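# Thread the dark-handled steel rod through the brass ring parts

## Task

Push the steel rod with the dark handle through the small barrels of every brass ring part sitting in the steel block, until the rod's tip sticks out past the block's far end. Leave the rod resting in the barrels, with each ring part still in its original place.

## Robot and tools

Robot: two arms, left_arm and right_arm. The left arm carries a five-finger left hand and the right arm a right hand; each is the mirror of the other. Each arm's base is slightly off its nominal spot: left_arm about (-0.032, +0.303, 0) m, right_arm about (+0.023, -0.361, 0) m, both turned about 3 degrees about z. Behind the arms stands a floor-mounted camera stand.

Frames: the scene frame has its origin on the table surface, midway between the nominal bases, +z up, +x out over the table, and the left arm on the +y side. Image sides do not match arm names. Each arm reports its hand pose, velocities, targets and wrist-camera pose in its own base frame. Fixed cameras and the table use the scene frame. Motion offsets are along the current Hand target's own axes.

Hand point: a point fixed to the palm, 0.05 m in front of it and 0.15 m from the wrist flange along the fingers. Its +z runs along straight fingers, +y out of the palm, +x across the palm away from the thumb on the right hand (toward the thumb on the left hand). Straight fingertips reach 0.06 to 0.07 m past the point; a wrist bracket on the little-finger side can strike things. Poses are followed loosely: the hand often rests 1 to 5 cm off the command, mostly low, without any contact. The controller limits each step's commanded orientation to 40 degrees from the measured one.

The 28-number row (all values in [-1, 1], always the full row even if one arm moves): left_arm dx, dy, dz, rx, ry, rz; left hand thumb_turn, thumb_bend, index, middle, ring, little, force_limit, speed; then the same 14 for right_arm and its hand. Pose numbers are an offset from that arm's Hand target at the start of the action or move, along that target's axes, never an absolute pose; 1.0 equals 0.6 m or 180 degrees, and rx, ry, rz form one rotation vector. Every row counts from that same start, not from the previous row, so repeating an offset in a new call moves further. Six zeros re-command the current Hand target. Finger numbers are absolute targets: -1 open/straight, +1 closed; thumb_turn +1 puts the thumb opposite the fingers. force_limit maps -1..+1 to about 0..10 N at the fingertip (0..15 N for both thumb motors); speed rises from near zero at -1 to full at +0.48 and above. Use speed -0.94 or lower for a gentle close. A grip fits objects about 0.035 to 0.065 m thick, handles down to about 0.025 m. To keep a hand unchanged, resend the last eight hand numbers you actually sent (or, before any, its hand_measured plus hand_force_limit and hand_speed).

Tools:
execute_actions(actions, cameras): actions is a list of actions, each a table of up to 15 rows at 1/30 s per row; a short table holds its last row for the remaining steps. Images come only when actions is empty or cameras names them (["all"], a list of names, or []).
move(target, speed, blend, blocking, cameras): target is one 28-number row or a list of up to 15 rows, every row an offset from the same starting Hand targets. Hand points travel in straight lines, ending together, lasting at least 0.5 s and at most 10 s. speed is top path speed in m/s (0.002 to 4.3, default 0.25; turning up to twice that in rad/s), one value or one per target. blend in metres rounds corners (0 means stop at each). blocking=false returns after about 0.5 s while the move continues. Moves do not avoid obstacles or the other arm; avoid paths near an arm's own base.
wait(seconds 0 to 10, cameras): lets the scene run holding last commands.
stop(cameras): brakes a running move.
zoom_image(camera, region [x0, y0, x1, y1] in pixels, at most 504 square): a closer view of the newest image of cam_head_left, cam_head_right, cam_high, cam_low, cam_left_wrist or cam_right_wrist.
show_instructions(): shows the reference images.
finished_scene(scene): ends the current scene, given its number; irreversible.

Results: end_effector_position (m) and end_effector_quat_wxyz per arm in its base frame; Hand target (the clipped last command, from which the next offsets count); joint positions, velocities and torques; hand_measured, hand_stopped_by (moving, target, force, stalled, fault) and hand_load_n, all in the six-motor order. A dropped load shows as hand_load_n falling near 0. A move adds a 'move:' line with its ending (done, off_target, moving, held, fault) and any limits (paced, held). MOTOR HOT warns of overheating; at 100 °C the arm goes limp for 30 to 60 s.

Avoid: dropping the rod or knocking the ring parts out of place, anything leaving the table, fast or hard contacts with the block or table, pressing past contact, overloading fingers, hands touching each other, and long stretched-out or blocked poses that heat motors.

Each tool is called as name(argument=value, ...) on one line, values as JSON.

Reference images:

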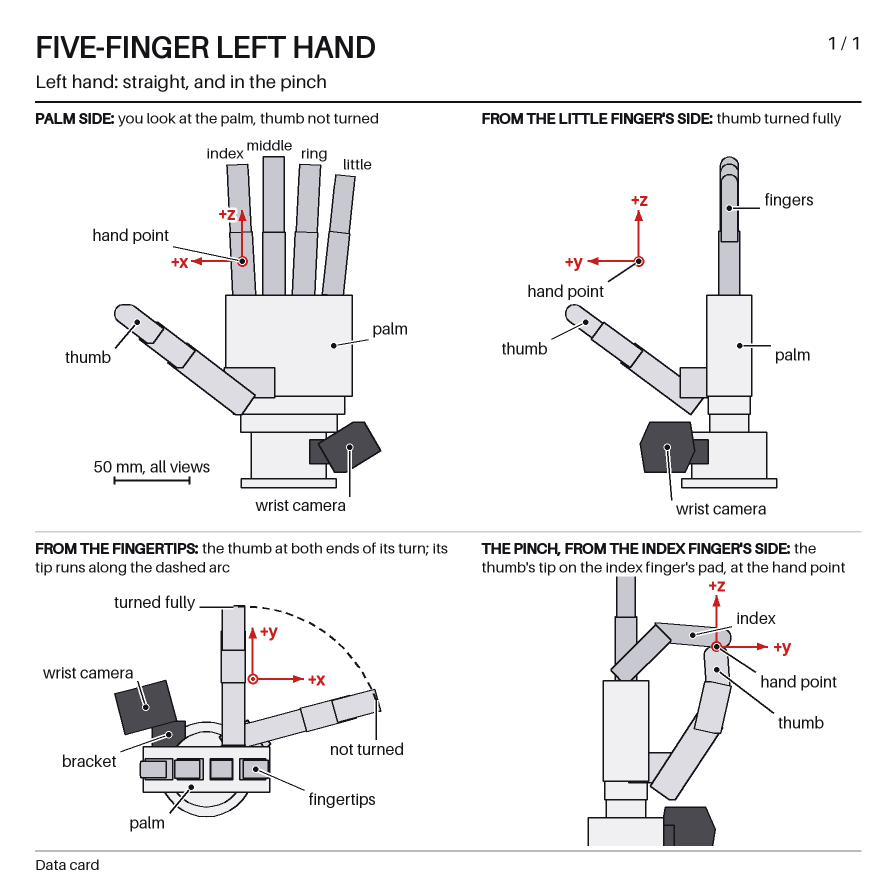

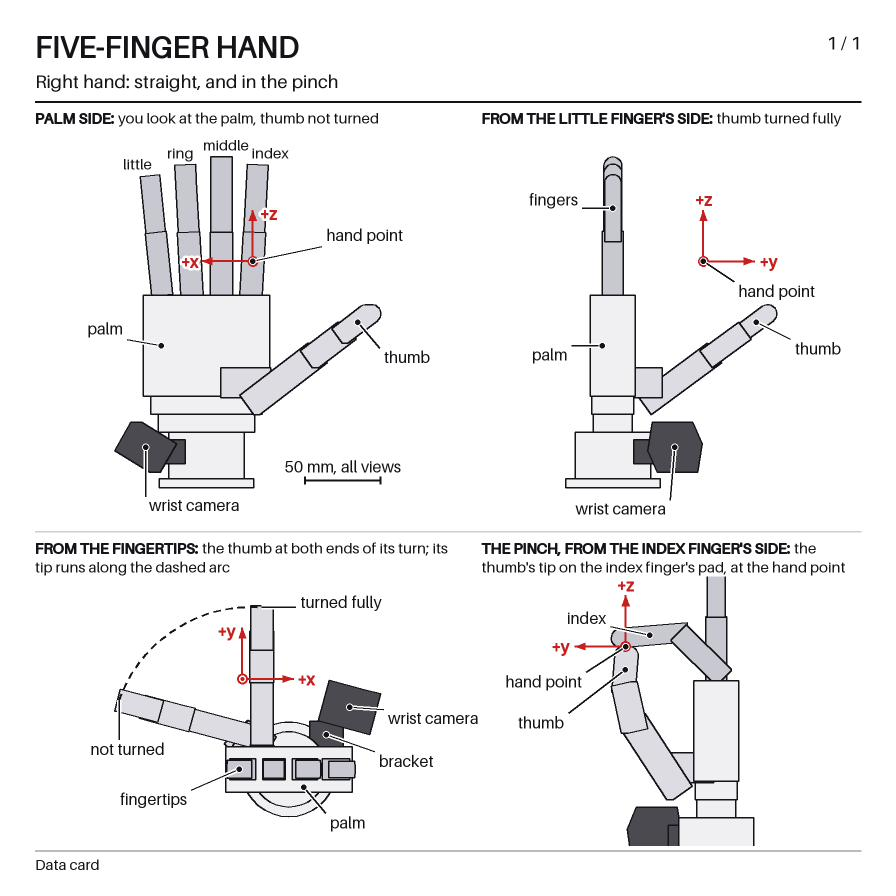

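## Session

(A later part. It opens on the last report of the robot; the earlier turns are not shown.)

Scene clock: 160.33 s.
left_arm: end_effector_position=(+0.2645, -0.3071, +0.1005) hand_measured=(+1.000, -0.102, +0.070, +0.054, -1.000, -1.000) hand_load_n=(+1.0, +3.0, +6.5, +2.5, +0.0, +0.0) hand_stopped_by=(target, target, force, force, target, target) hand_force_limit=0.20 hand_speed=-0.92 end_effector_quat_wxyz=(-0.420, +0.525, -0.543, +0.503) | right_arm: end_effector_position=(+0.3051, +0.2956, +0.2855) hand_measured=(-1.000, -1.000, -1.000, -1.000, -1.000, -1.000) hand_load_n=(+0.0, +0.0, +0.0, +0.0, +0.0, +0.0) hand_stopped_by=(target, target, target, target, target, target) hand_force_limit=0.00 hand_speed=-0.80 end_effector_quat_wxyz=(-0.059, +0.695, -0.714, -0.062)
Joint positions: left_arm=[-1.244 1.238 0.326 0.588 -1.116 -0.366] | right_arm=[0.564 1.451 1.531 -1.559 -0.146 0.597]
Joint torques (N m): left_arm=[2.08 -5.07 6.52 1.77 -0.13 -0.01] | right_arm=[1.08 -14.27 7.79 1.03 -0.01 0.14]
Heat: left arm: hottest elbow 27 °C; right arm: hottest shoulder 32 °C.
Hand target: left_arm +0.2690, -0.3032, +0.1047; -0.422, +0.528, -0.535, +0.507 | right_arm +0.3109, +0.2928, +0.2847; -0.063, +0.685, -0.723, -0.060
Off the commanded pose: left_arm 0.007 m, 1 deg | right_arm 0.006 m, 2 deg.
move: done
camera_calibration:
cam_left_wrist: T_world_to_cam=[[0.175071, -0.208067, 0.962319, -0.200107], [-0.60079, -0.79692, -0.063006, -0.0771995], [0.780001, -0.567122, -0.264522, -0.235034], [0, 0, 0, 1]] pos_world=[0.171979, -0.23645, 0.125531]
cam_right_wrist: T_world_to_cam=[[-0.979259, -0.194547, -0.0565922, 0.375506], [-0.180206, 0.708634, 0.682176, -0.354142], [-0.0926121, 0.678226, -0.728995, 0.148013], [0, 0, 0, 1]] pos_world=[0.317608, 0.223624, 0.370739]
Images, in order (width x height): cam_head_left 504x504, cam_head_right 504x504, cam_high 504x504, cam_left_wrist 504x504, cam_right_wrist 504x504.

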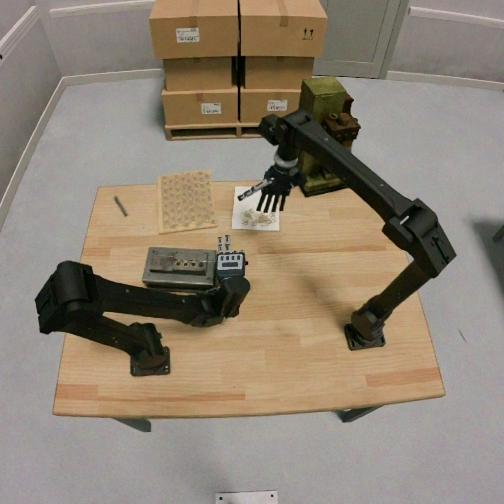

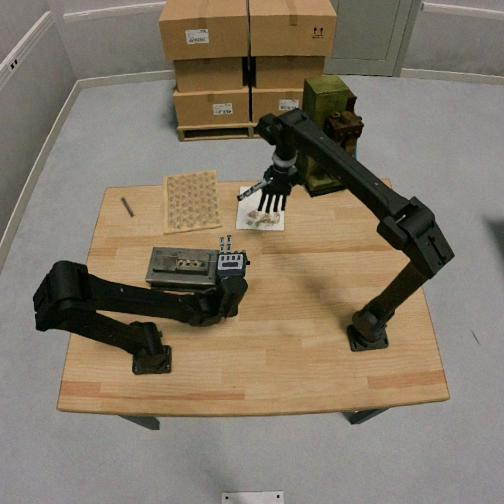

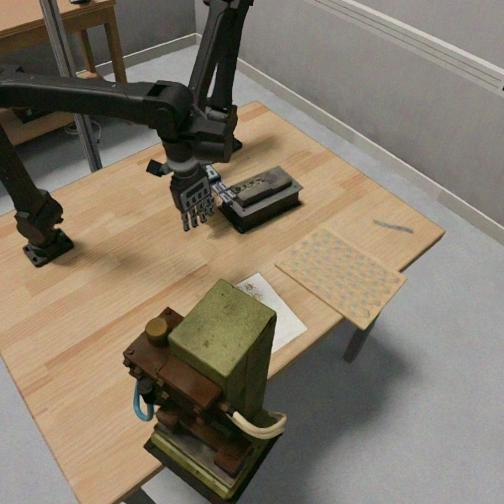

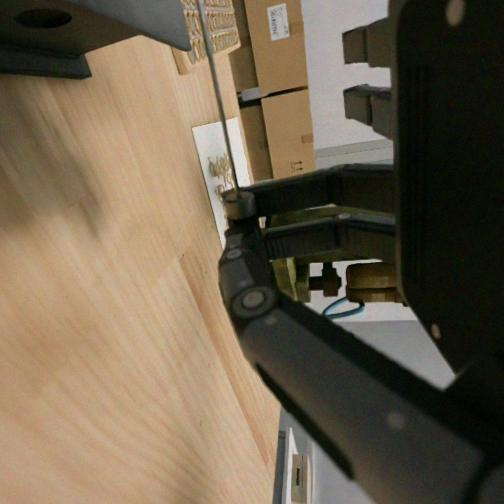

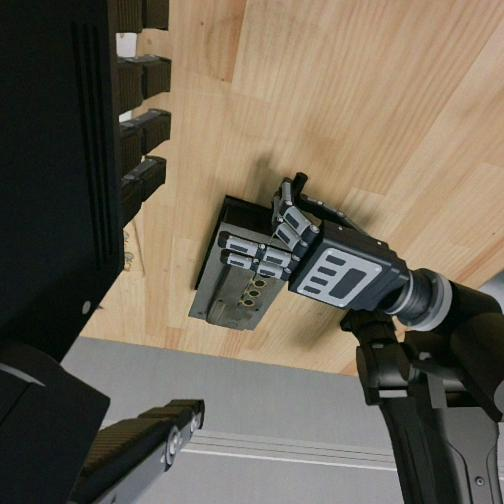

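move(target=[-0.01003,-0.00088,0.00028,0,0,0,1,-0.1,0.34,0.4,-1,-1,0.2,-0.92,0,0,0,0,0,0,-1,-1,-1,-1,-1,-1,0,-0.8], speed=0.03, cameras=["cam_head_left","cam_head_right","cam_high","cam_left_wrist","cam_right_wrist"])

zoom_image(camera="cam_right_wrist", region=[232, 284, 250, 302])

zoom_image(camera="cam_head_left", region=[172, 255, 197, 275])

zoom_image(camera="cam_high", region=[244, 174, 264, 190])

zoom_image(camera="cam_left_wrist", region=[100, 0, 300, 240])

Scene clock: 161.37 s.
left_arm: end_effector_position=(+0.2652, -0.3012, +0.1006) hand_measured=(+1.000, -0.102, +0.070, +0.054, -1.000, -1.000) hand_load_n=(+1.0, +3.5, +6.5, +2.0, +0.0, +0.0) hand_stopped_by=(target, target, force, force, target, target) hand_force_limit=0.20 hand_speed=-0.92 end_effector_quat_wxyz=(-0.420, +0.525, -0.543, +0.504) | right_arm: end_effector_position=(+0.3051, +0.2956, +0.2855) hand_measured=(-1.000, -1.000, -1.000, -1.000, -1.000, -1.000) hand_load_n=(+0.0, +0.0, +0.0, +0.0, +0.0, +0.0) hand_stopped_by=(target, target, target, target, target, target) hand_force_limit=0.00 hand_speed=-0.80 end_effector_quat_wxyz=(-0.059, +0.695, -0.714, -0.062)
Joint positions: left_arm=[-1.234 1.221 0.312 0.591 -1.106 -0.359] | right_arm=[0.564 1.451 1.531 -1.559 -0.146 0.597]
Joint torques (N m): left_arm=[2.2 -4.72 6.43 1.76 -0.11 -0.02] | right_arm=[1.03 -14.27 7.83 1.06 0 0.17]
Heat: left arm: hottest elbow 27 °C; right arm: hottest shoulder 32 °C.
Hand target: left_arm +0.2697, -0.2971, +0.1046; -0.422, +0.528, -0.535, +0.507 | right_arm +0.3109, +0.2928, +0.2847; -0.063, +0.685, -0.723, -0.060
Off the commanded pose: left_arm 0.007 m, 1 deg | right_arm 0.006 m, 2 deg.
move: done
camera_calibration:
cam_left_wrist: T_world_to_cam=[[0.17524, -0.20776, 0.962355, -0.199058], [-0.601186, -0.79666, -0.0625159, -0.0718631], [0.779658, -0.567599, -0.264509, -0.23228], [0, 0, 0, 1]] pos_world=[0.172779, -0.230449, 0.125632]
cam_right_wrist: T_world_to_cam=[[-0.979259, -0.194547, -0.0565922, 0.375506], [-0.180206, 0.708634, 0.682176, -0.354142], [-0.0926121, 0.678226, -0.728995, 0.148013], [0, 0, 0, 1]] pos_world=[0.317608, 0.223624, 0.370739]
Images, in order (width x height): cam_head_left 504x504, cam_head_right 504x504, cam_high 504x504, cam_left_wrist 504x504, cam_right_wrist 504x504.

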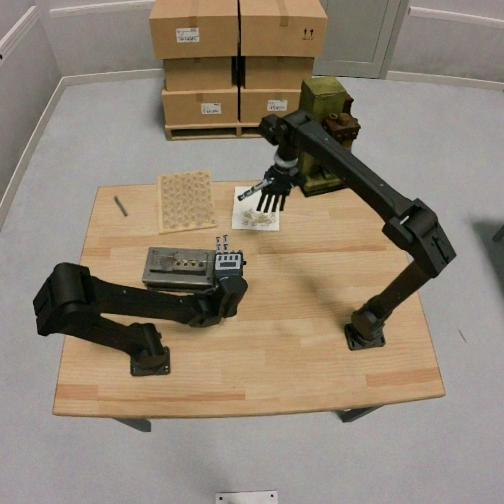

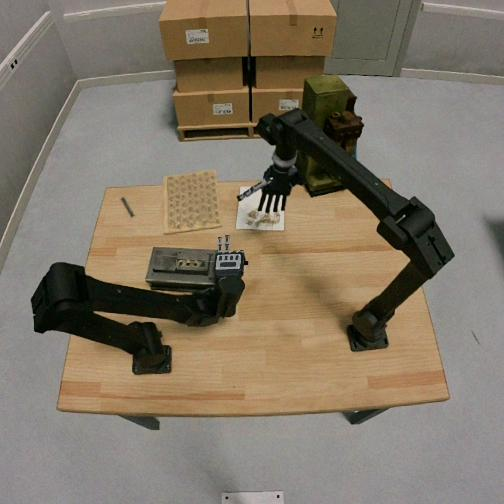

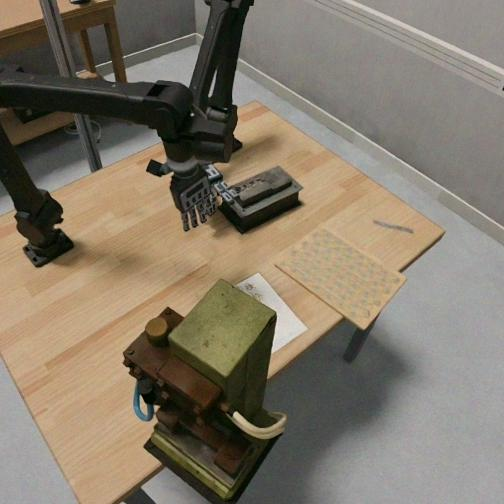

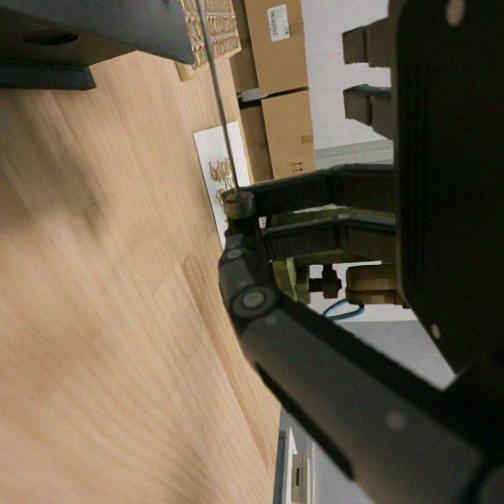

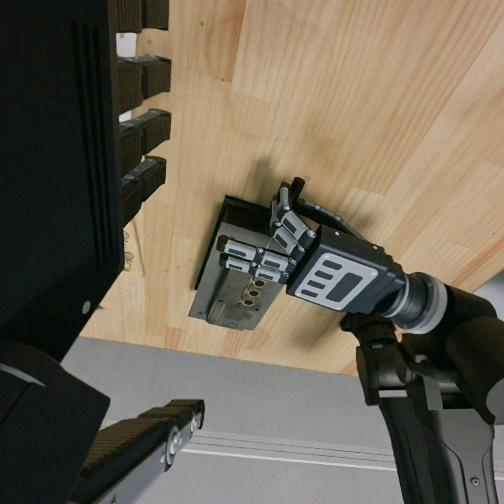

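Scaled by 28.000 from the camera's 504x504 image, which has a finer 720x720 frame.

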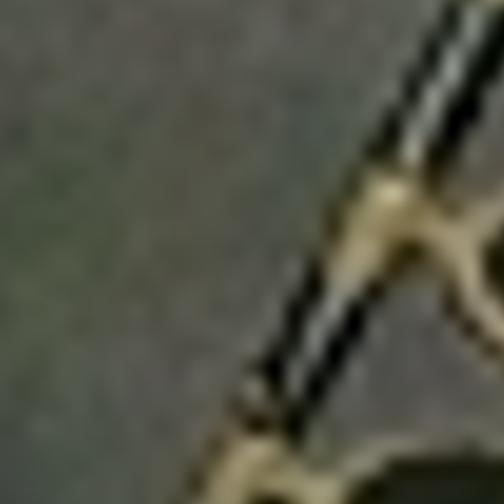

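Scaled by 20.160 from the camera's 504x504 image, which has a finer 720x720 frame.

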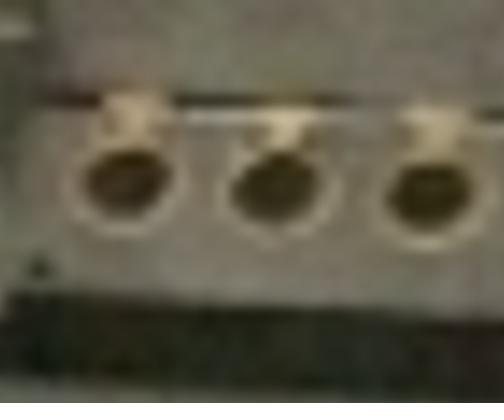

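Scaled by 25.200 from the camera's 504x504 image, which has a finer 720x720 frame.

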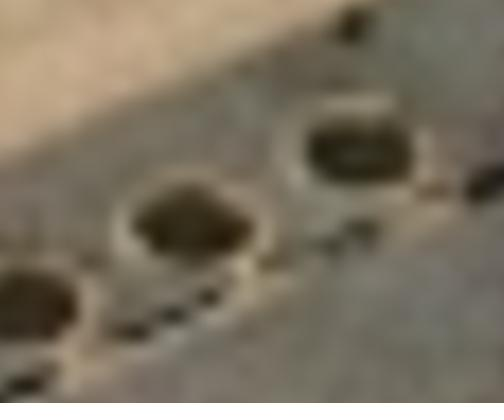

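Scaled by 2.100 from the camera's 504x504 image, which has a finer 720x720 frame.

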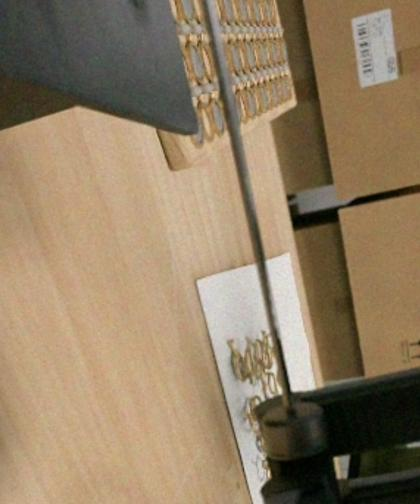

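move(target=[-0.01003,-0.00088,0.00028,0,0,0,1,-0.1,0.34,0.4,-1,-1,0.2,-0.92,0,0,0,0,0,0,-1,-1,-1,-1,-1,-1,0,-0.8], speed=0.03, cameras=["cam_head_left","cam_head_right","cam_high","cam_left_wrist","cam_right_wrist"])

zoom_image(camera="cam_right_wrist", region=[230, 286, 248, 304])

zoom_image(camera="cam_head_left", region=[172, 255, 197, 275])

zoom_image(camera="cam_high", region=[244, 174, 264, 190])

Scene clock: 162.47 s.
left_arm: end_effector_position=(+0.2660, -0.2956, +0.1008) hand_measured=(+1.000, -0.102, +0.070, +0.054, -1.000, -1.000) hand_load_n=(+1.0, +3.5, +6.5, +2.5, +0.0, +0.0) hand_stopped_by=(target, target, force, force, target, target) hand_force_limit=0.20 hand_speed=-0.92 end_effector_quat_wxyz=(-0.420, +0.525, -0.543, +0.504) | right_arm: end_effector_position=(+0.3051, +0.2956, +0.2855) hand_measured=(-1.000, -1.000, -1.000, -1.000, -1.000, -1.000) hand_load_n=(+0.0, +0.0, +0.0, +0.0, +0.0, +0.0) hand_stopped_by=(target, target, target, target, target, target) hand_force_limit=0.00 hand_speed=-0.80 end_effector_quat_wxyz=(-0.059, +0.695, -0.714, -0.062)
Joint positions: left_arm=[-1.224 1.204 0.299 0.594 -1.095 -0.352] | right_arm=[0.564 1.451 1.531 -1.559 -0.146 0.597]
Joint torques (N m): left_arm=[2.2 -4.54 6.53 1.73 -0.14 0.02] | right_arm=[0.85 -14.1 7.84 1.03 0.01 0.18]
Heat: left arm: hottest elbow 27 °C; right arm: hottest shoulder 32 °C.
Hand target: left_arm +0.2704, -0.2912, +0.1046; -0.422, +0.528, -0.535, +0.507 | right_arm +0.3109, +0.2928, +0.2847; -0.063, +0.685, -0.723, -0.060
Off the commanded pose: left_arm 0.007 m, 1 deg | right_arm 0.006 m, 2 deg.
move: done
camera_calibration:
cam_left_wrist: T_world_to_cam=[[0.175158, -0.207123, 0.962507, -0.197971], [-0.601822, -0.796233, -0.061822, -0.0667137], [0.779185, -0.56843, -0.264118, -0.229795], [0, 0, 0, 1]] pos_world=[0.173579, -0.224746, 0.125732]
cam_right_wrist: T_world_to_cam=[[-0.979259, -0.194547, -0.0565922, 0.375506], [-0.180206, 0.708634, 0.682176, -0.354142], [-0.0926121, 0.678226, -0.728995, 0.148013], [0, 0, 0, 1]] pos_world=[0.317608, 0.223624, 0.370739]
Images, in order (width x height): cam_head_left 504x504, cam_head_right 504x504, cam_high 504x504, cam_left_wrist 504x504, cam_right_wrist 504x504.

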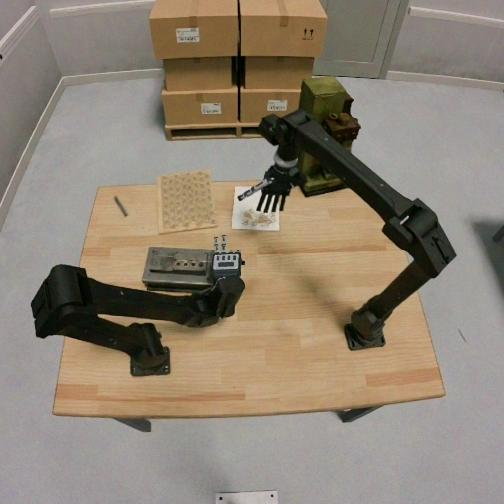

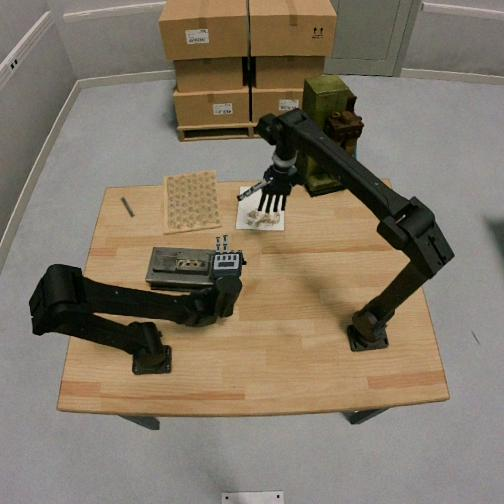

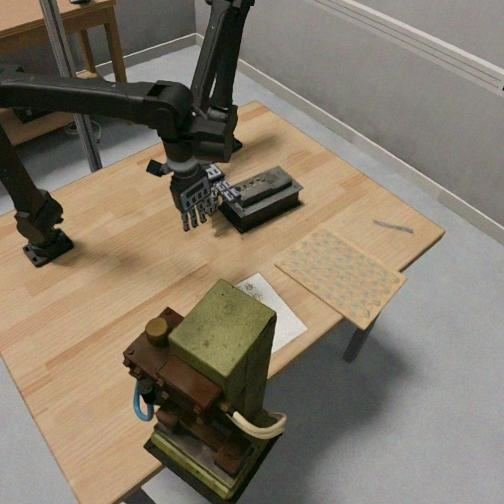

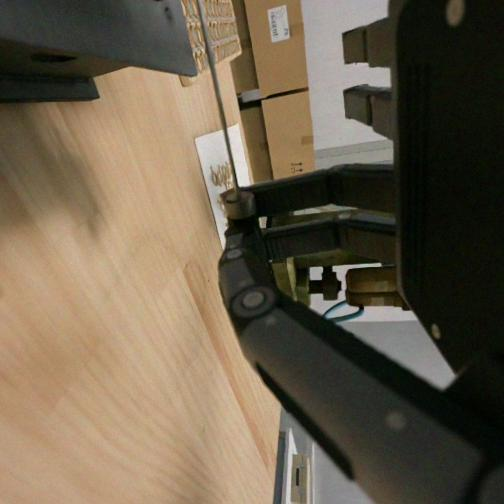

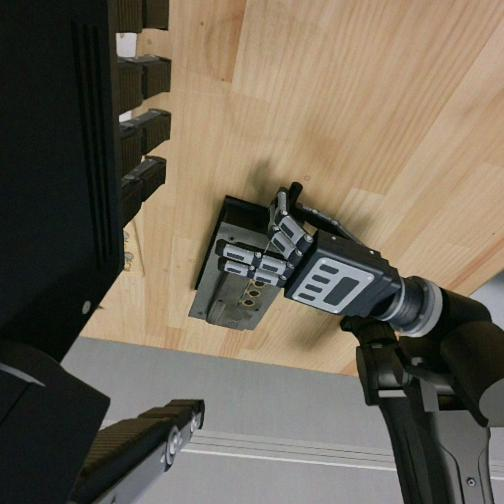

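Scaled by 28.000 from the camera's 504x504 image, which has a finer 720x720 frame.

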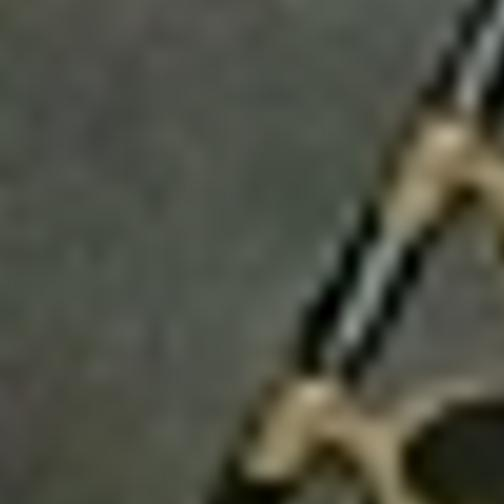

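Scaled by 20.160 from the camera's 504x504 image, which has a finer 720x720 frame.

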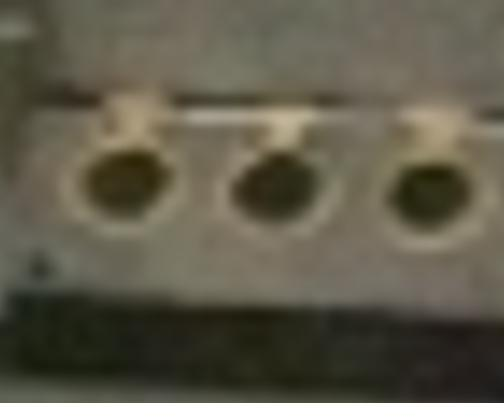

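Scaled by 25.200 from the camera's 504x504 image, which has a finer 720x720 frame.

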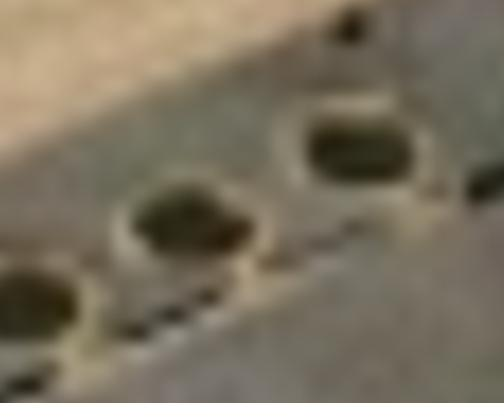

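zoom_image(camera="cam_head_left", region=[174, 256, 190, 268])

zoom_image(camera="cam_head_right", region=[176, 256, 192, 268])

zoom_image(camera="cam_right_wrist", region=[234, 288, 246, 300])

Scaled by 31.500 from the camera's 504x504 image, which has a finer 720x720 frame.

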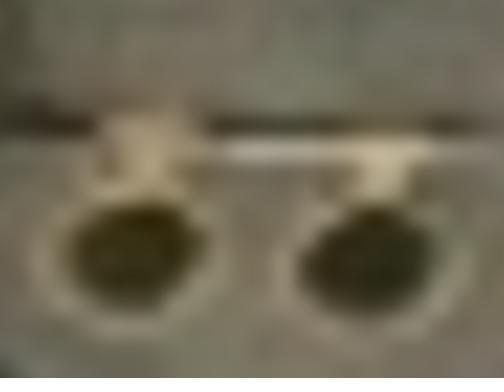

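Scaled by 31.500 from the camera's 504x504 image, which has a finer 720x720 frame.

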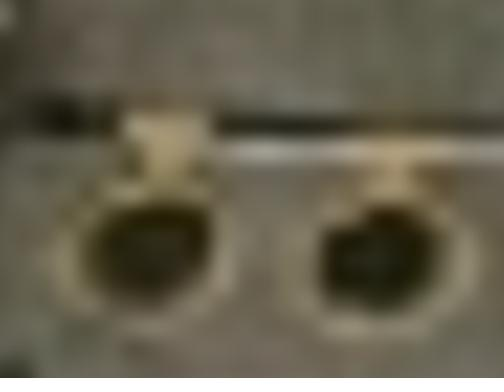

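Scaled by 42.000 from the camera's 504x504 image, which has a finer 720x720 frame.

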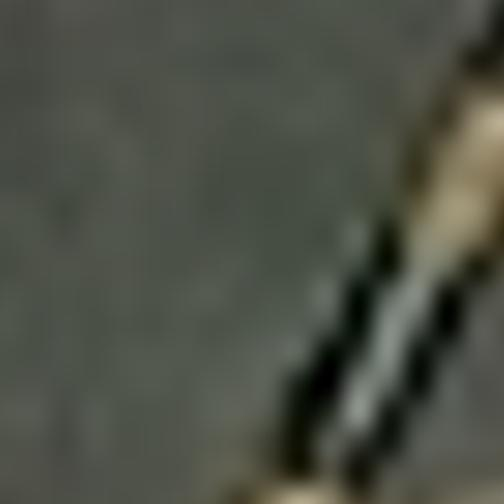

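move(target=[-0.01003,-0.00088,0.00028,0,0,0,1,-0.1,0.34,0.4,-1,-1,0.2,-0.92,0,0,0,0,0,0,-1,-1,-1,-1,-1,-1,0,-0.8], speed=0.03, cameras=["cam_head_left","cam_head_right","cam_high","cam_left_wrist","cam_right_wrist"])

zoom_image(camera="cam_right_wrist", region=[230, 286, 248, 304])

zoom_image(camera="cam_head_left", region=[174, 256, 190, 268])

zoom_image(camera="cam_high", region=[244, 174, 264, 190])

Scene clock: 163.73 s.
left_arm: end_effector_position=(+0.2665, -0.2902, +0.1010) hand_measured=(+1.000, -0.102, +0.070, +0.054, -1.000, -1.000) hand_load_n=(+1.0, +3.0, +6.5, +2.5, +0.0, +0.0) hand_stopped_by=(target, target, force, force, target, target) hand_force_limit=0.20 hand_speed=-0.92 end_effector_quat_wxyz=(-0.419, +0.524, -0.543, +0.505) | right_arm: end_effector_position=(+0.3051, +0.2956, +0.2855) hand_measured=(-1.000, -1.000, -1.000, -1.000, -1.000, -1.000) hand_load_n=(+0.0, +0.0, +0.0, +0.0, +0.0, +0.0) hand_stopped_by=(target, target, target, target, target, target) hand_force_limit=0.00 hand_speed=-0.80 end_effector_quat_wxyz=(-0.059, +0.695, -0.714, -0.062)
Joint positions: left_arm=[-1.213 1.186 0.285 0.596 -1.083 -0.346] | right_arm=[0.564 1.451 1.531 -1.559 -0.146 0.597]
Joint torques (N m): left_arm=[2.37 -4.37 6.56 1.76 -0.19 -0.01] | right_arm=[0.85 -14.21 7.82 1.05 0.01 0.18]
Heat: left arm: hottest elbow 27 °C; right arm: hottest shoulder 32 °C.
Hand target: left_arm +0.2712, -0.2851, +0.1046; -0.422, +0.528, -0.535, +0.506 | right_arm +0.3109, +0.2928, +0.2847; -0.063, +0.685, -0.723, -0.060
Off the commanded pose: left_arm 0.008 m, 1 deg | right_arm 0.006 m, 2 deg.
move: done
camera_calibration:
cam_left_wrist: T_world_to_cam=[[0.175192, -0.206541, 0.962626, -0.197002], [-0.60335, -0.795155, -0.0608022, -0.0615021], [0.777995, -0.570149, -0.263921, -0.227218], [0, 0, 0, 1]] pos_world=[0.17418, -0.219141, 0.125932]
cam_right_wrist: T_world_to_cam=[[-0.979259, -0.194547, -0.0565922, 0.375506], [-0.180206, 0.708634, 0.682176, -0.354142], [-0.0926121, 0.678226, -0.728995, 0.148013], [0, 0, 0, 1]] pos_world=[0.317608, 0.223624, 0.370739]
Images, in order (width x height): cam_head_left 504x504, cam_head_right 504x504, cam_high 504x504, cam_left_wrist 504x504, cam_right_wrist 504x504.

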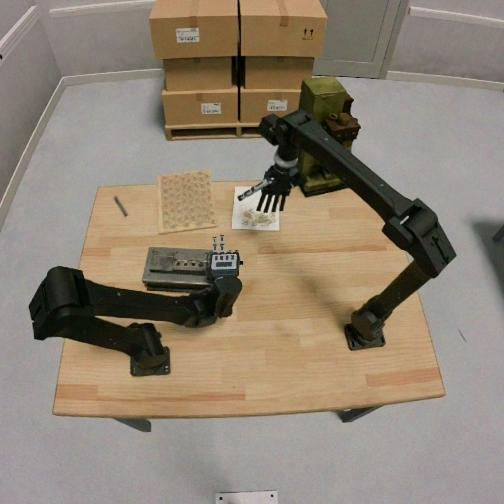

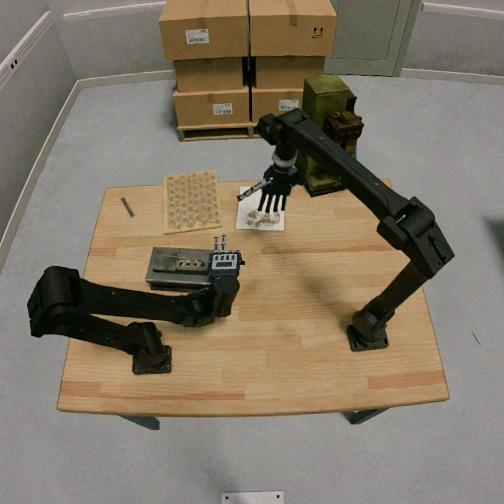

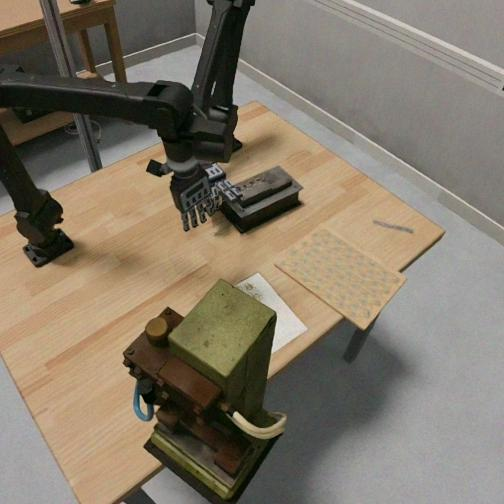

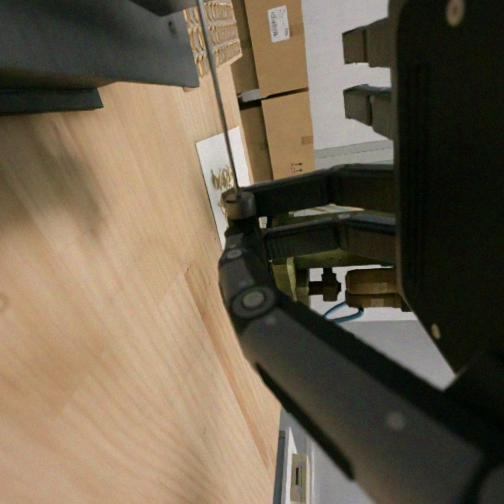

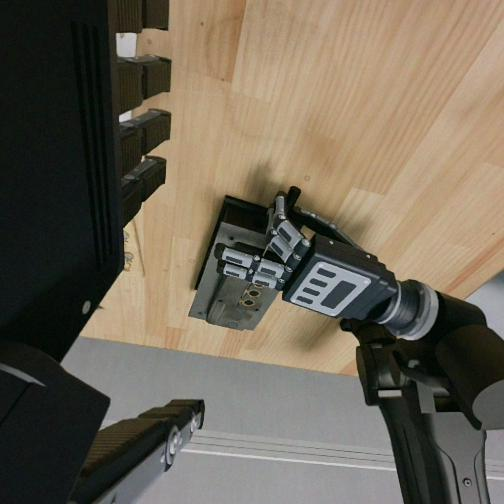

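Scaled by 28.000 from the camera's 504x504 image, which has a finer 720x720 frame.

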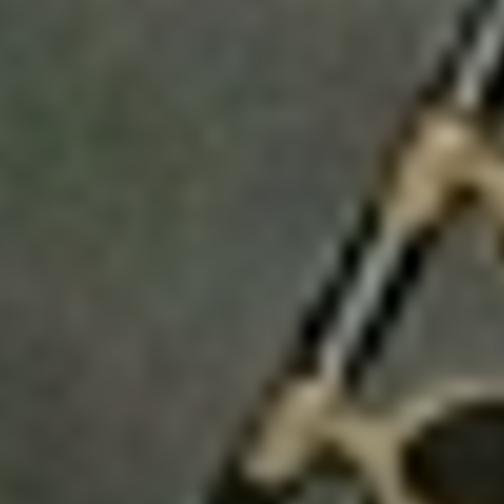

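Scaled by 31.500 from the camera's 504x504 image, which has a finer 720x720 frame.

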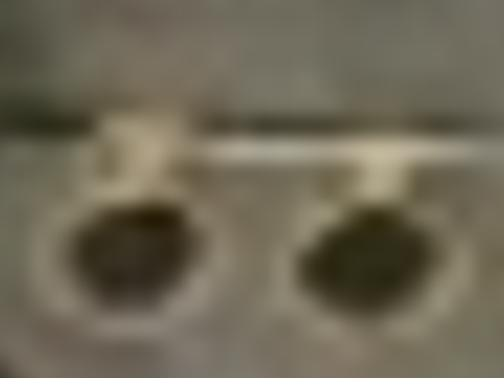

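Scaled by 25.200 from the camera's 504x504 image, which has a finer 720x720 frame.

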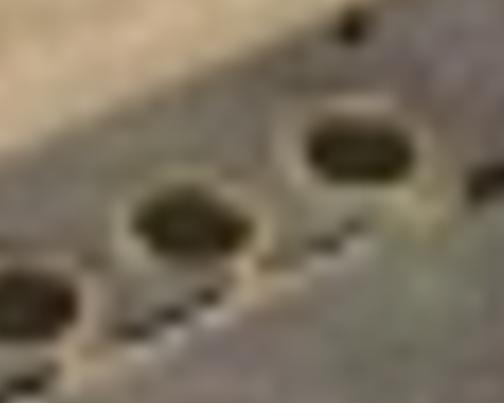

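move(target=[-0.01672,-0.00146,0.00046,0,0,0,1,-0.1,0.34,0.4,-1,-1,0.2,-0.92,0,0,0,0,0,0,-1,-1,-1,-1,-1,-1,0,-0.8], speed=0.03, cameras=["cam_head_left","cam_head_right","cam_high","cam_left_wrist","cam_right_wrist"])

zoom_image(camera="cam_right_wrist", region=[226, 290, 244, 308])

zoom_image(camera="cam_head_left", region=[168, 255, 193, 275])

zoom_image(camera="cam_high", region=[250, 170, 270, 186])

zoom_image(camera="cam_left_wrist", region=[100, 0, 300, 240])

Scene clock: 164.87 s.
left_arm: end_effector_position=(+0.2673, -0.2816, +0.1015) hand_measured=(+1.000, -0.102, +0.070, +0.054, -1.000, -1.000) hand_load_n=(+1.0, +3.0, +6.5, +2.5, -0.5, +0.0) hand_stopped_by=(target, target, force, force, target, target) hand_force_limit=0.20 hand_speed=-0.92 end_effector_quat_wxyz=(-0.417, +0.524, -0.543, +0.506) | right_arm: end_effector_position=(+0.3051, +0.2956, +0.2855) hand_measured=(-1.000, -1.000, -1.000, -1.000, -1.000, -1.000) hand_load_n=(+0.0, +0.0, +0.0, +0.0, +0.0, +0.0) hand_stopped_by=(target, target, target, target, target, target) hand_force_limit=0.00 hand_speed=-0.80 end_effector_quat_wxyz=(-0.059, +0.695, -0.714, -0.062)
Joint positions: left_arm=[-1.195 1.155 0.264 0.599 -1.063 -0.336] | right_arm=[0.564 1.451 1.531 -1.559 -0.146 0.597]
Joint torques (N m): left_arm=[2.49 -4.01 6.58 1.72 -0.25 0.03] | right_arm=[0.91 -14.1 7.83 1.06 0.01 0.16]
Heat: left arm: hottest elbow 27 °C; right arm: hottest shoulder 32 °C.
Hand target: left_arm +0.2724, -0.2752, +0.1046; -0.422, +0.528, -0.535, +0.507 | right_arm +0.3109, +0.2928, +0.2847; -0.063, +0.685, -0.723, -0.060
Off the commanded pose: left_arm 0.009 m, 1 deg | right_arm 0.006 m, 2 deg.
move: done
camera_calibration:
cam_left_wrist: T_world_to_cam=[[0.174889, -0.203078, 0.963418, -0.194845], [-0.606105, -0.793325, -0.0571985, -0.0532479], [0.775919, -0.573929, -0.26183, -0.223579], [0, 0, 0, 1]] pos_world=[0.175282, -0.21013, 0.126132]
cam_right_wrist: T_world_to_cam=[[-0.979259, -0.194547, -0.0565922, 0.375506], [-0.180206, 0.708634, 0.682176, -0.354142], [-0.0926121, 0.678226, -0.728995, 0.148013], [0, 0, 0, 1]] pos_world=[0.317608, 0.223624, 0.370739]
Images, in order (width x height): cam_head_left 504x504, cam_head_right 504x504, cam_high 504x504, cam_left_wrist 504x504, cam_right_wrist 504x504.

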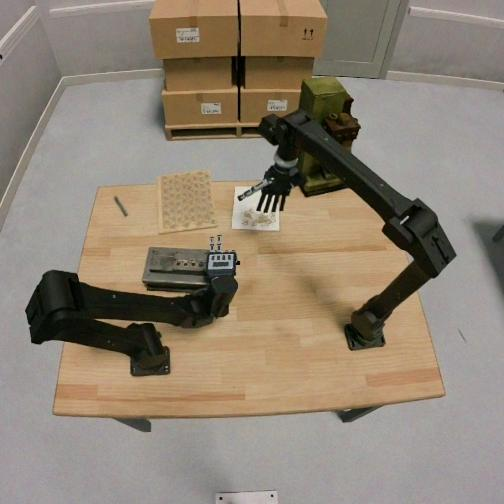

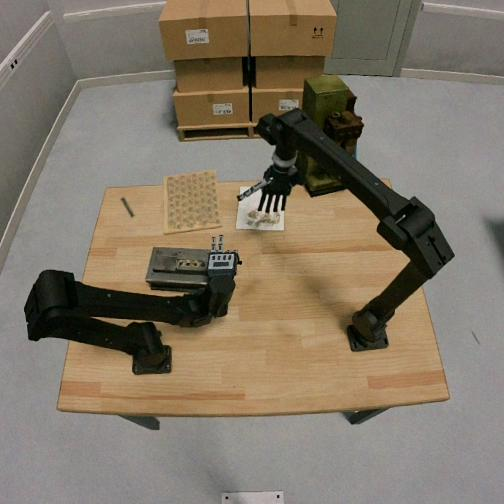

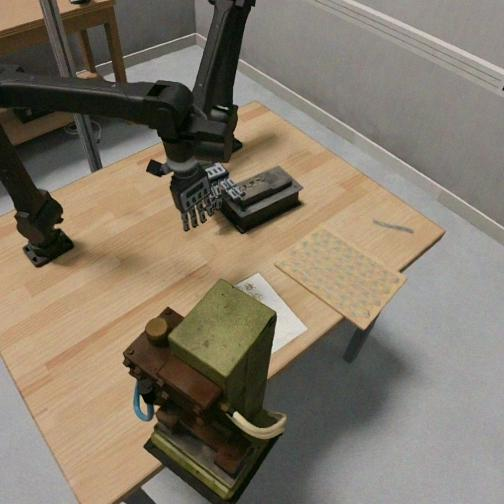

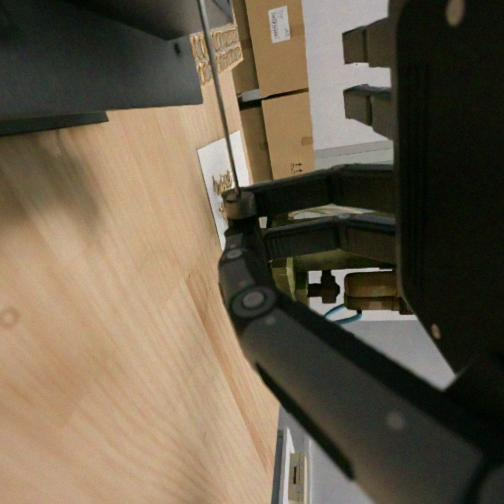

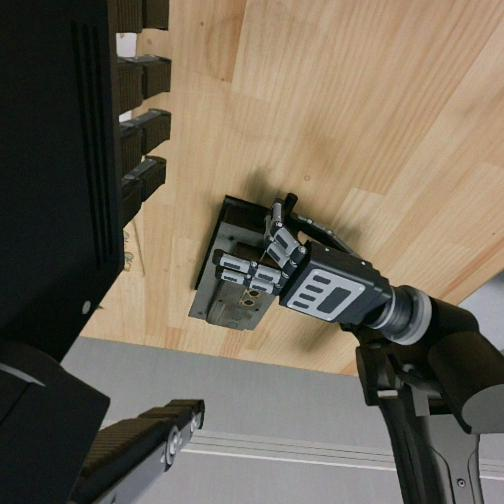

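Scaled by 28.000 from the camera's 504x504 image, which has a finer 720x720 frame.

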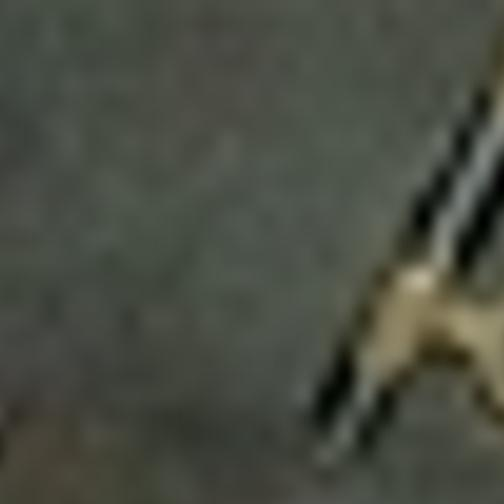

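Scaled by 20.160 from the camera's 504x504 image, which has a finer 720x720 frame.

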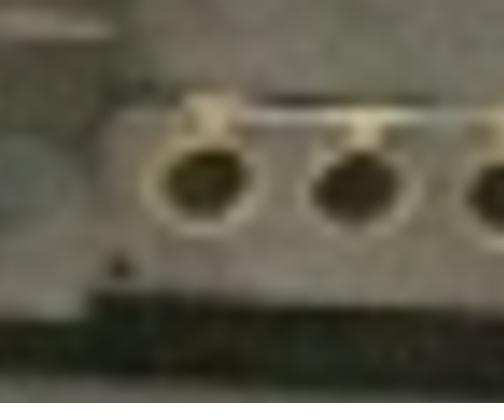

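Scaled by 25.200 from the camera's 504x504 image, which has a finer 720x720 frame.

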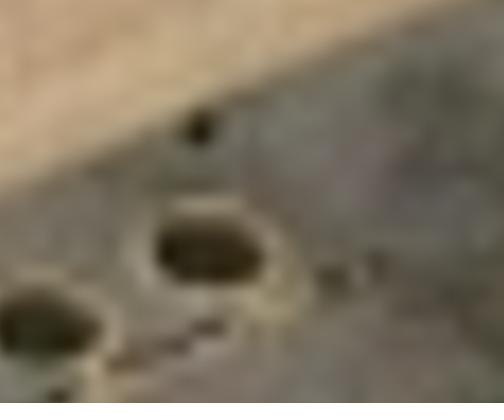

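Scaled by 2.100 from the camera's 504x504 image, which has a finer 720x720 frame.

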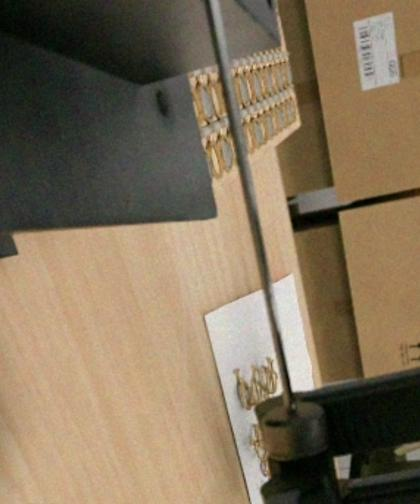

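move(target=[-0.0236,0.0005,0.001,0,0,0,1,-0.1,0.34,0.4,-1,-1,0.2,-0.92,0,0,0,0,0,0,-1,-1,-1,-1,-1,-1,0,-0.8], speed=0.04, cameras=["cam_head_left","cam_high","cam_left_wrist","cam_right_wrist"])

zoom_image(camera="cam_right_wrist", region=[215, 270, 260, 330])

zoom_image(camera="cam_high", region=[210, 165, 270, 205])

zoom_image(camera="cam_left_wrist", region=[100, 0, 300, 240])

Scene clock: 166.77 s.
left_arm: end_effector_position=(+0.2690, -0.2685, +0.1005) hand_measured=(+1.000, -0.102, +0.070, +0.054, -1.000, -1.000) hand_load_n=(+1.0, +3.5, +6.5, +2.0, +0.0, +0.0) hand_stopped_by=(target, target, force, force, target, target) hand_force_limit=0.20 hand_speed=-0.92 end_effector_quat_wxyz=(-0.415, +0.525, -0.543, +0.507) | right_arm: end_effector_position=(+0.3051, +0.2956, +0.2855) hand_measured=(-1.000, -1.000, -1.000, -1.000, -1.000, -1.000) hand_load_n=(+0.0, +0.0, +0.0, +0.0, +0.0, +0.0) hand_stopped_by=(target, target, target, target, target, target) hand_force_limit=0.00 hand_speed=-0.80 end_effector_quat_wxyz=(-0.059, +0.695, -0.714, -0.062)
Joint positions: left_arm=[-1.166 1.117 0.232 0.608 -1.032 -0.322] | right_arm=[0.564 1.451 1.531 -1.559 -0.146 0.597]
Joint torques (N m): left_arm=[2.55 -3.49 6.6 1.7 -0.26 0.04] | right_arm=[1.03 -14.04 7.83 1.01 0.01 0.16]
Heat: left arm: hottest elbow 27 °C; right arm: hottest shoulder 32 °C.
Hand target: left_arm +0.2742, -0.2611, +0.1030; -0.422, +0.528, -0.535, +0.507 | right_arm +0.3109, +0.2928, +0.2847; -0.063, +0.685, -0.723, -0.060
Off the commanded pose: left_arm 0.009 m, 1 deg | right_arm 0.006 m, 2 deg.
move: done
camera_calibration:
cam_left_wrist: T_world_to_cam=[[0.174831, -0.20041, 0.963986, -0.190951], [-0.607742, -0.792263, -0.0544875, -0.0414425], [0.774651, -0.576329, -0.26031, -0.218143], [0, 0, 0, 1]] pos_world=[0.177183, -0.196824, 0.125031]
cam_right_wrist: T_world_to_cam=[[-0.979259, -0.194547, -0.0565922, 0.375506], [-0.180206, 0.708634, 0.682176, -0.354142], [-0.0926121, 0.678226, -0.728995, 0.148013], [0, 0, 0, 1]] pos_world=[0.317608, 0.223624, 0.370739]
Images, in order (width x height): cam_head_left 504x504, cam_high 504x504, cam_left_wrist 504x504, cam_right_wrist 504x504.

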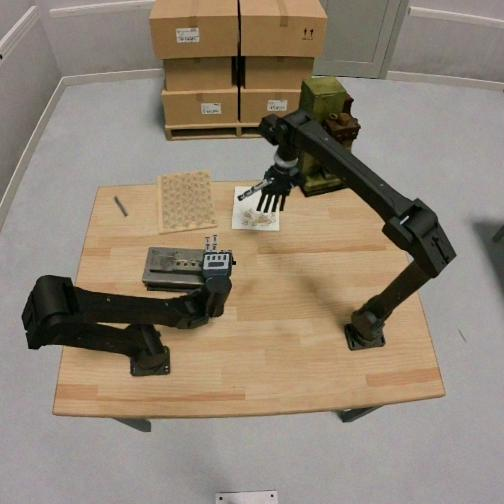

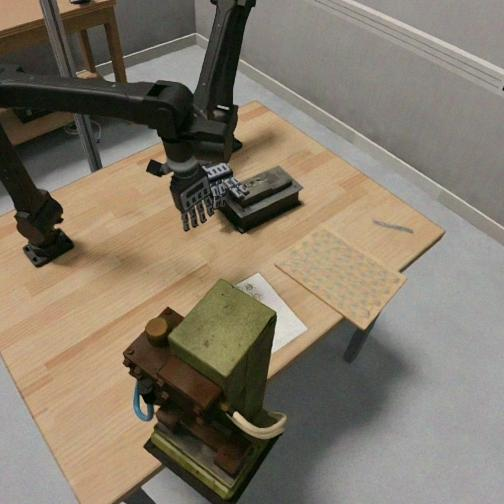

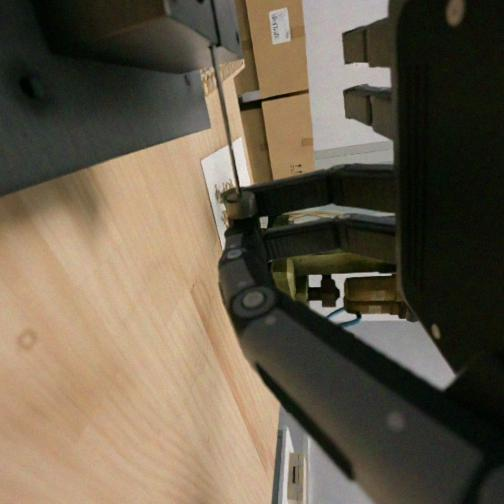

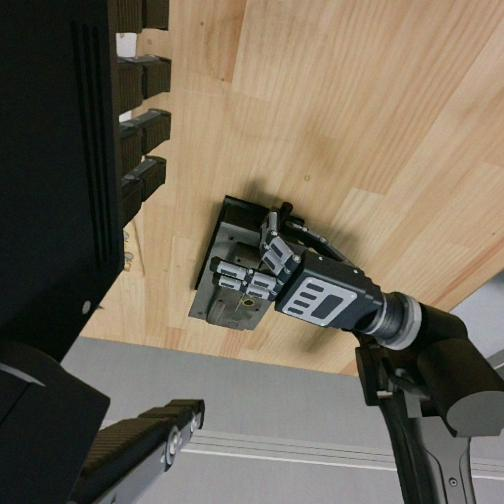

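Scaled by 8.400 from the camera's 504x504 image, which has a finer 720x720 frame.

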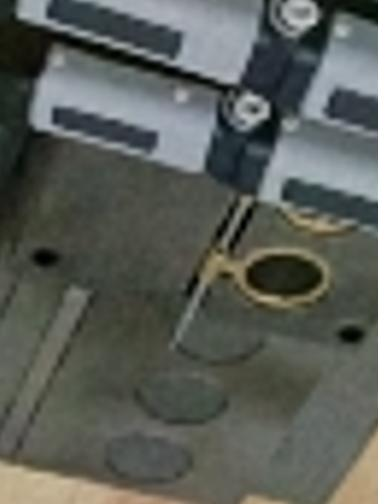

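Scaled by 8.400 from the camera's 504x504 image, which has a finer 720x720 frame.

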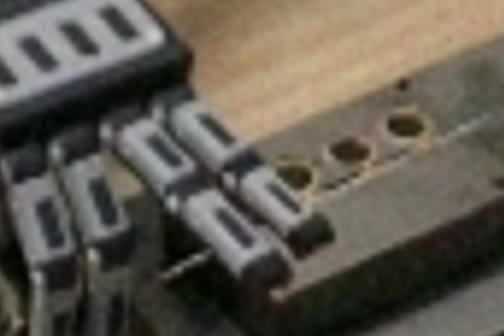

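Scaled by 2.100 from the camera's 504x504 image, which has a finer 720x720 frame.

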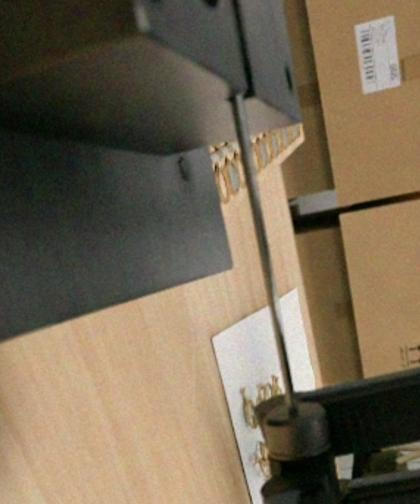

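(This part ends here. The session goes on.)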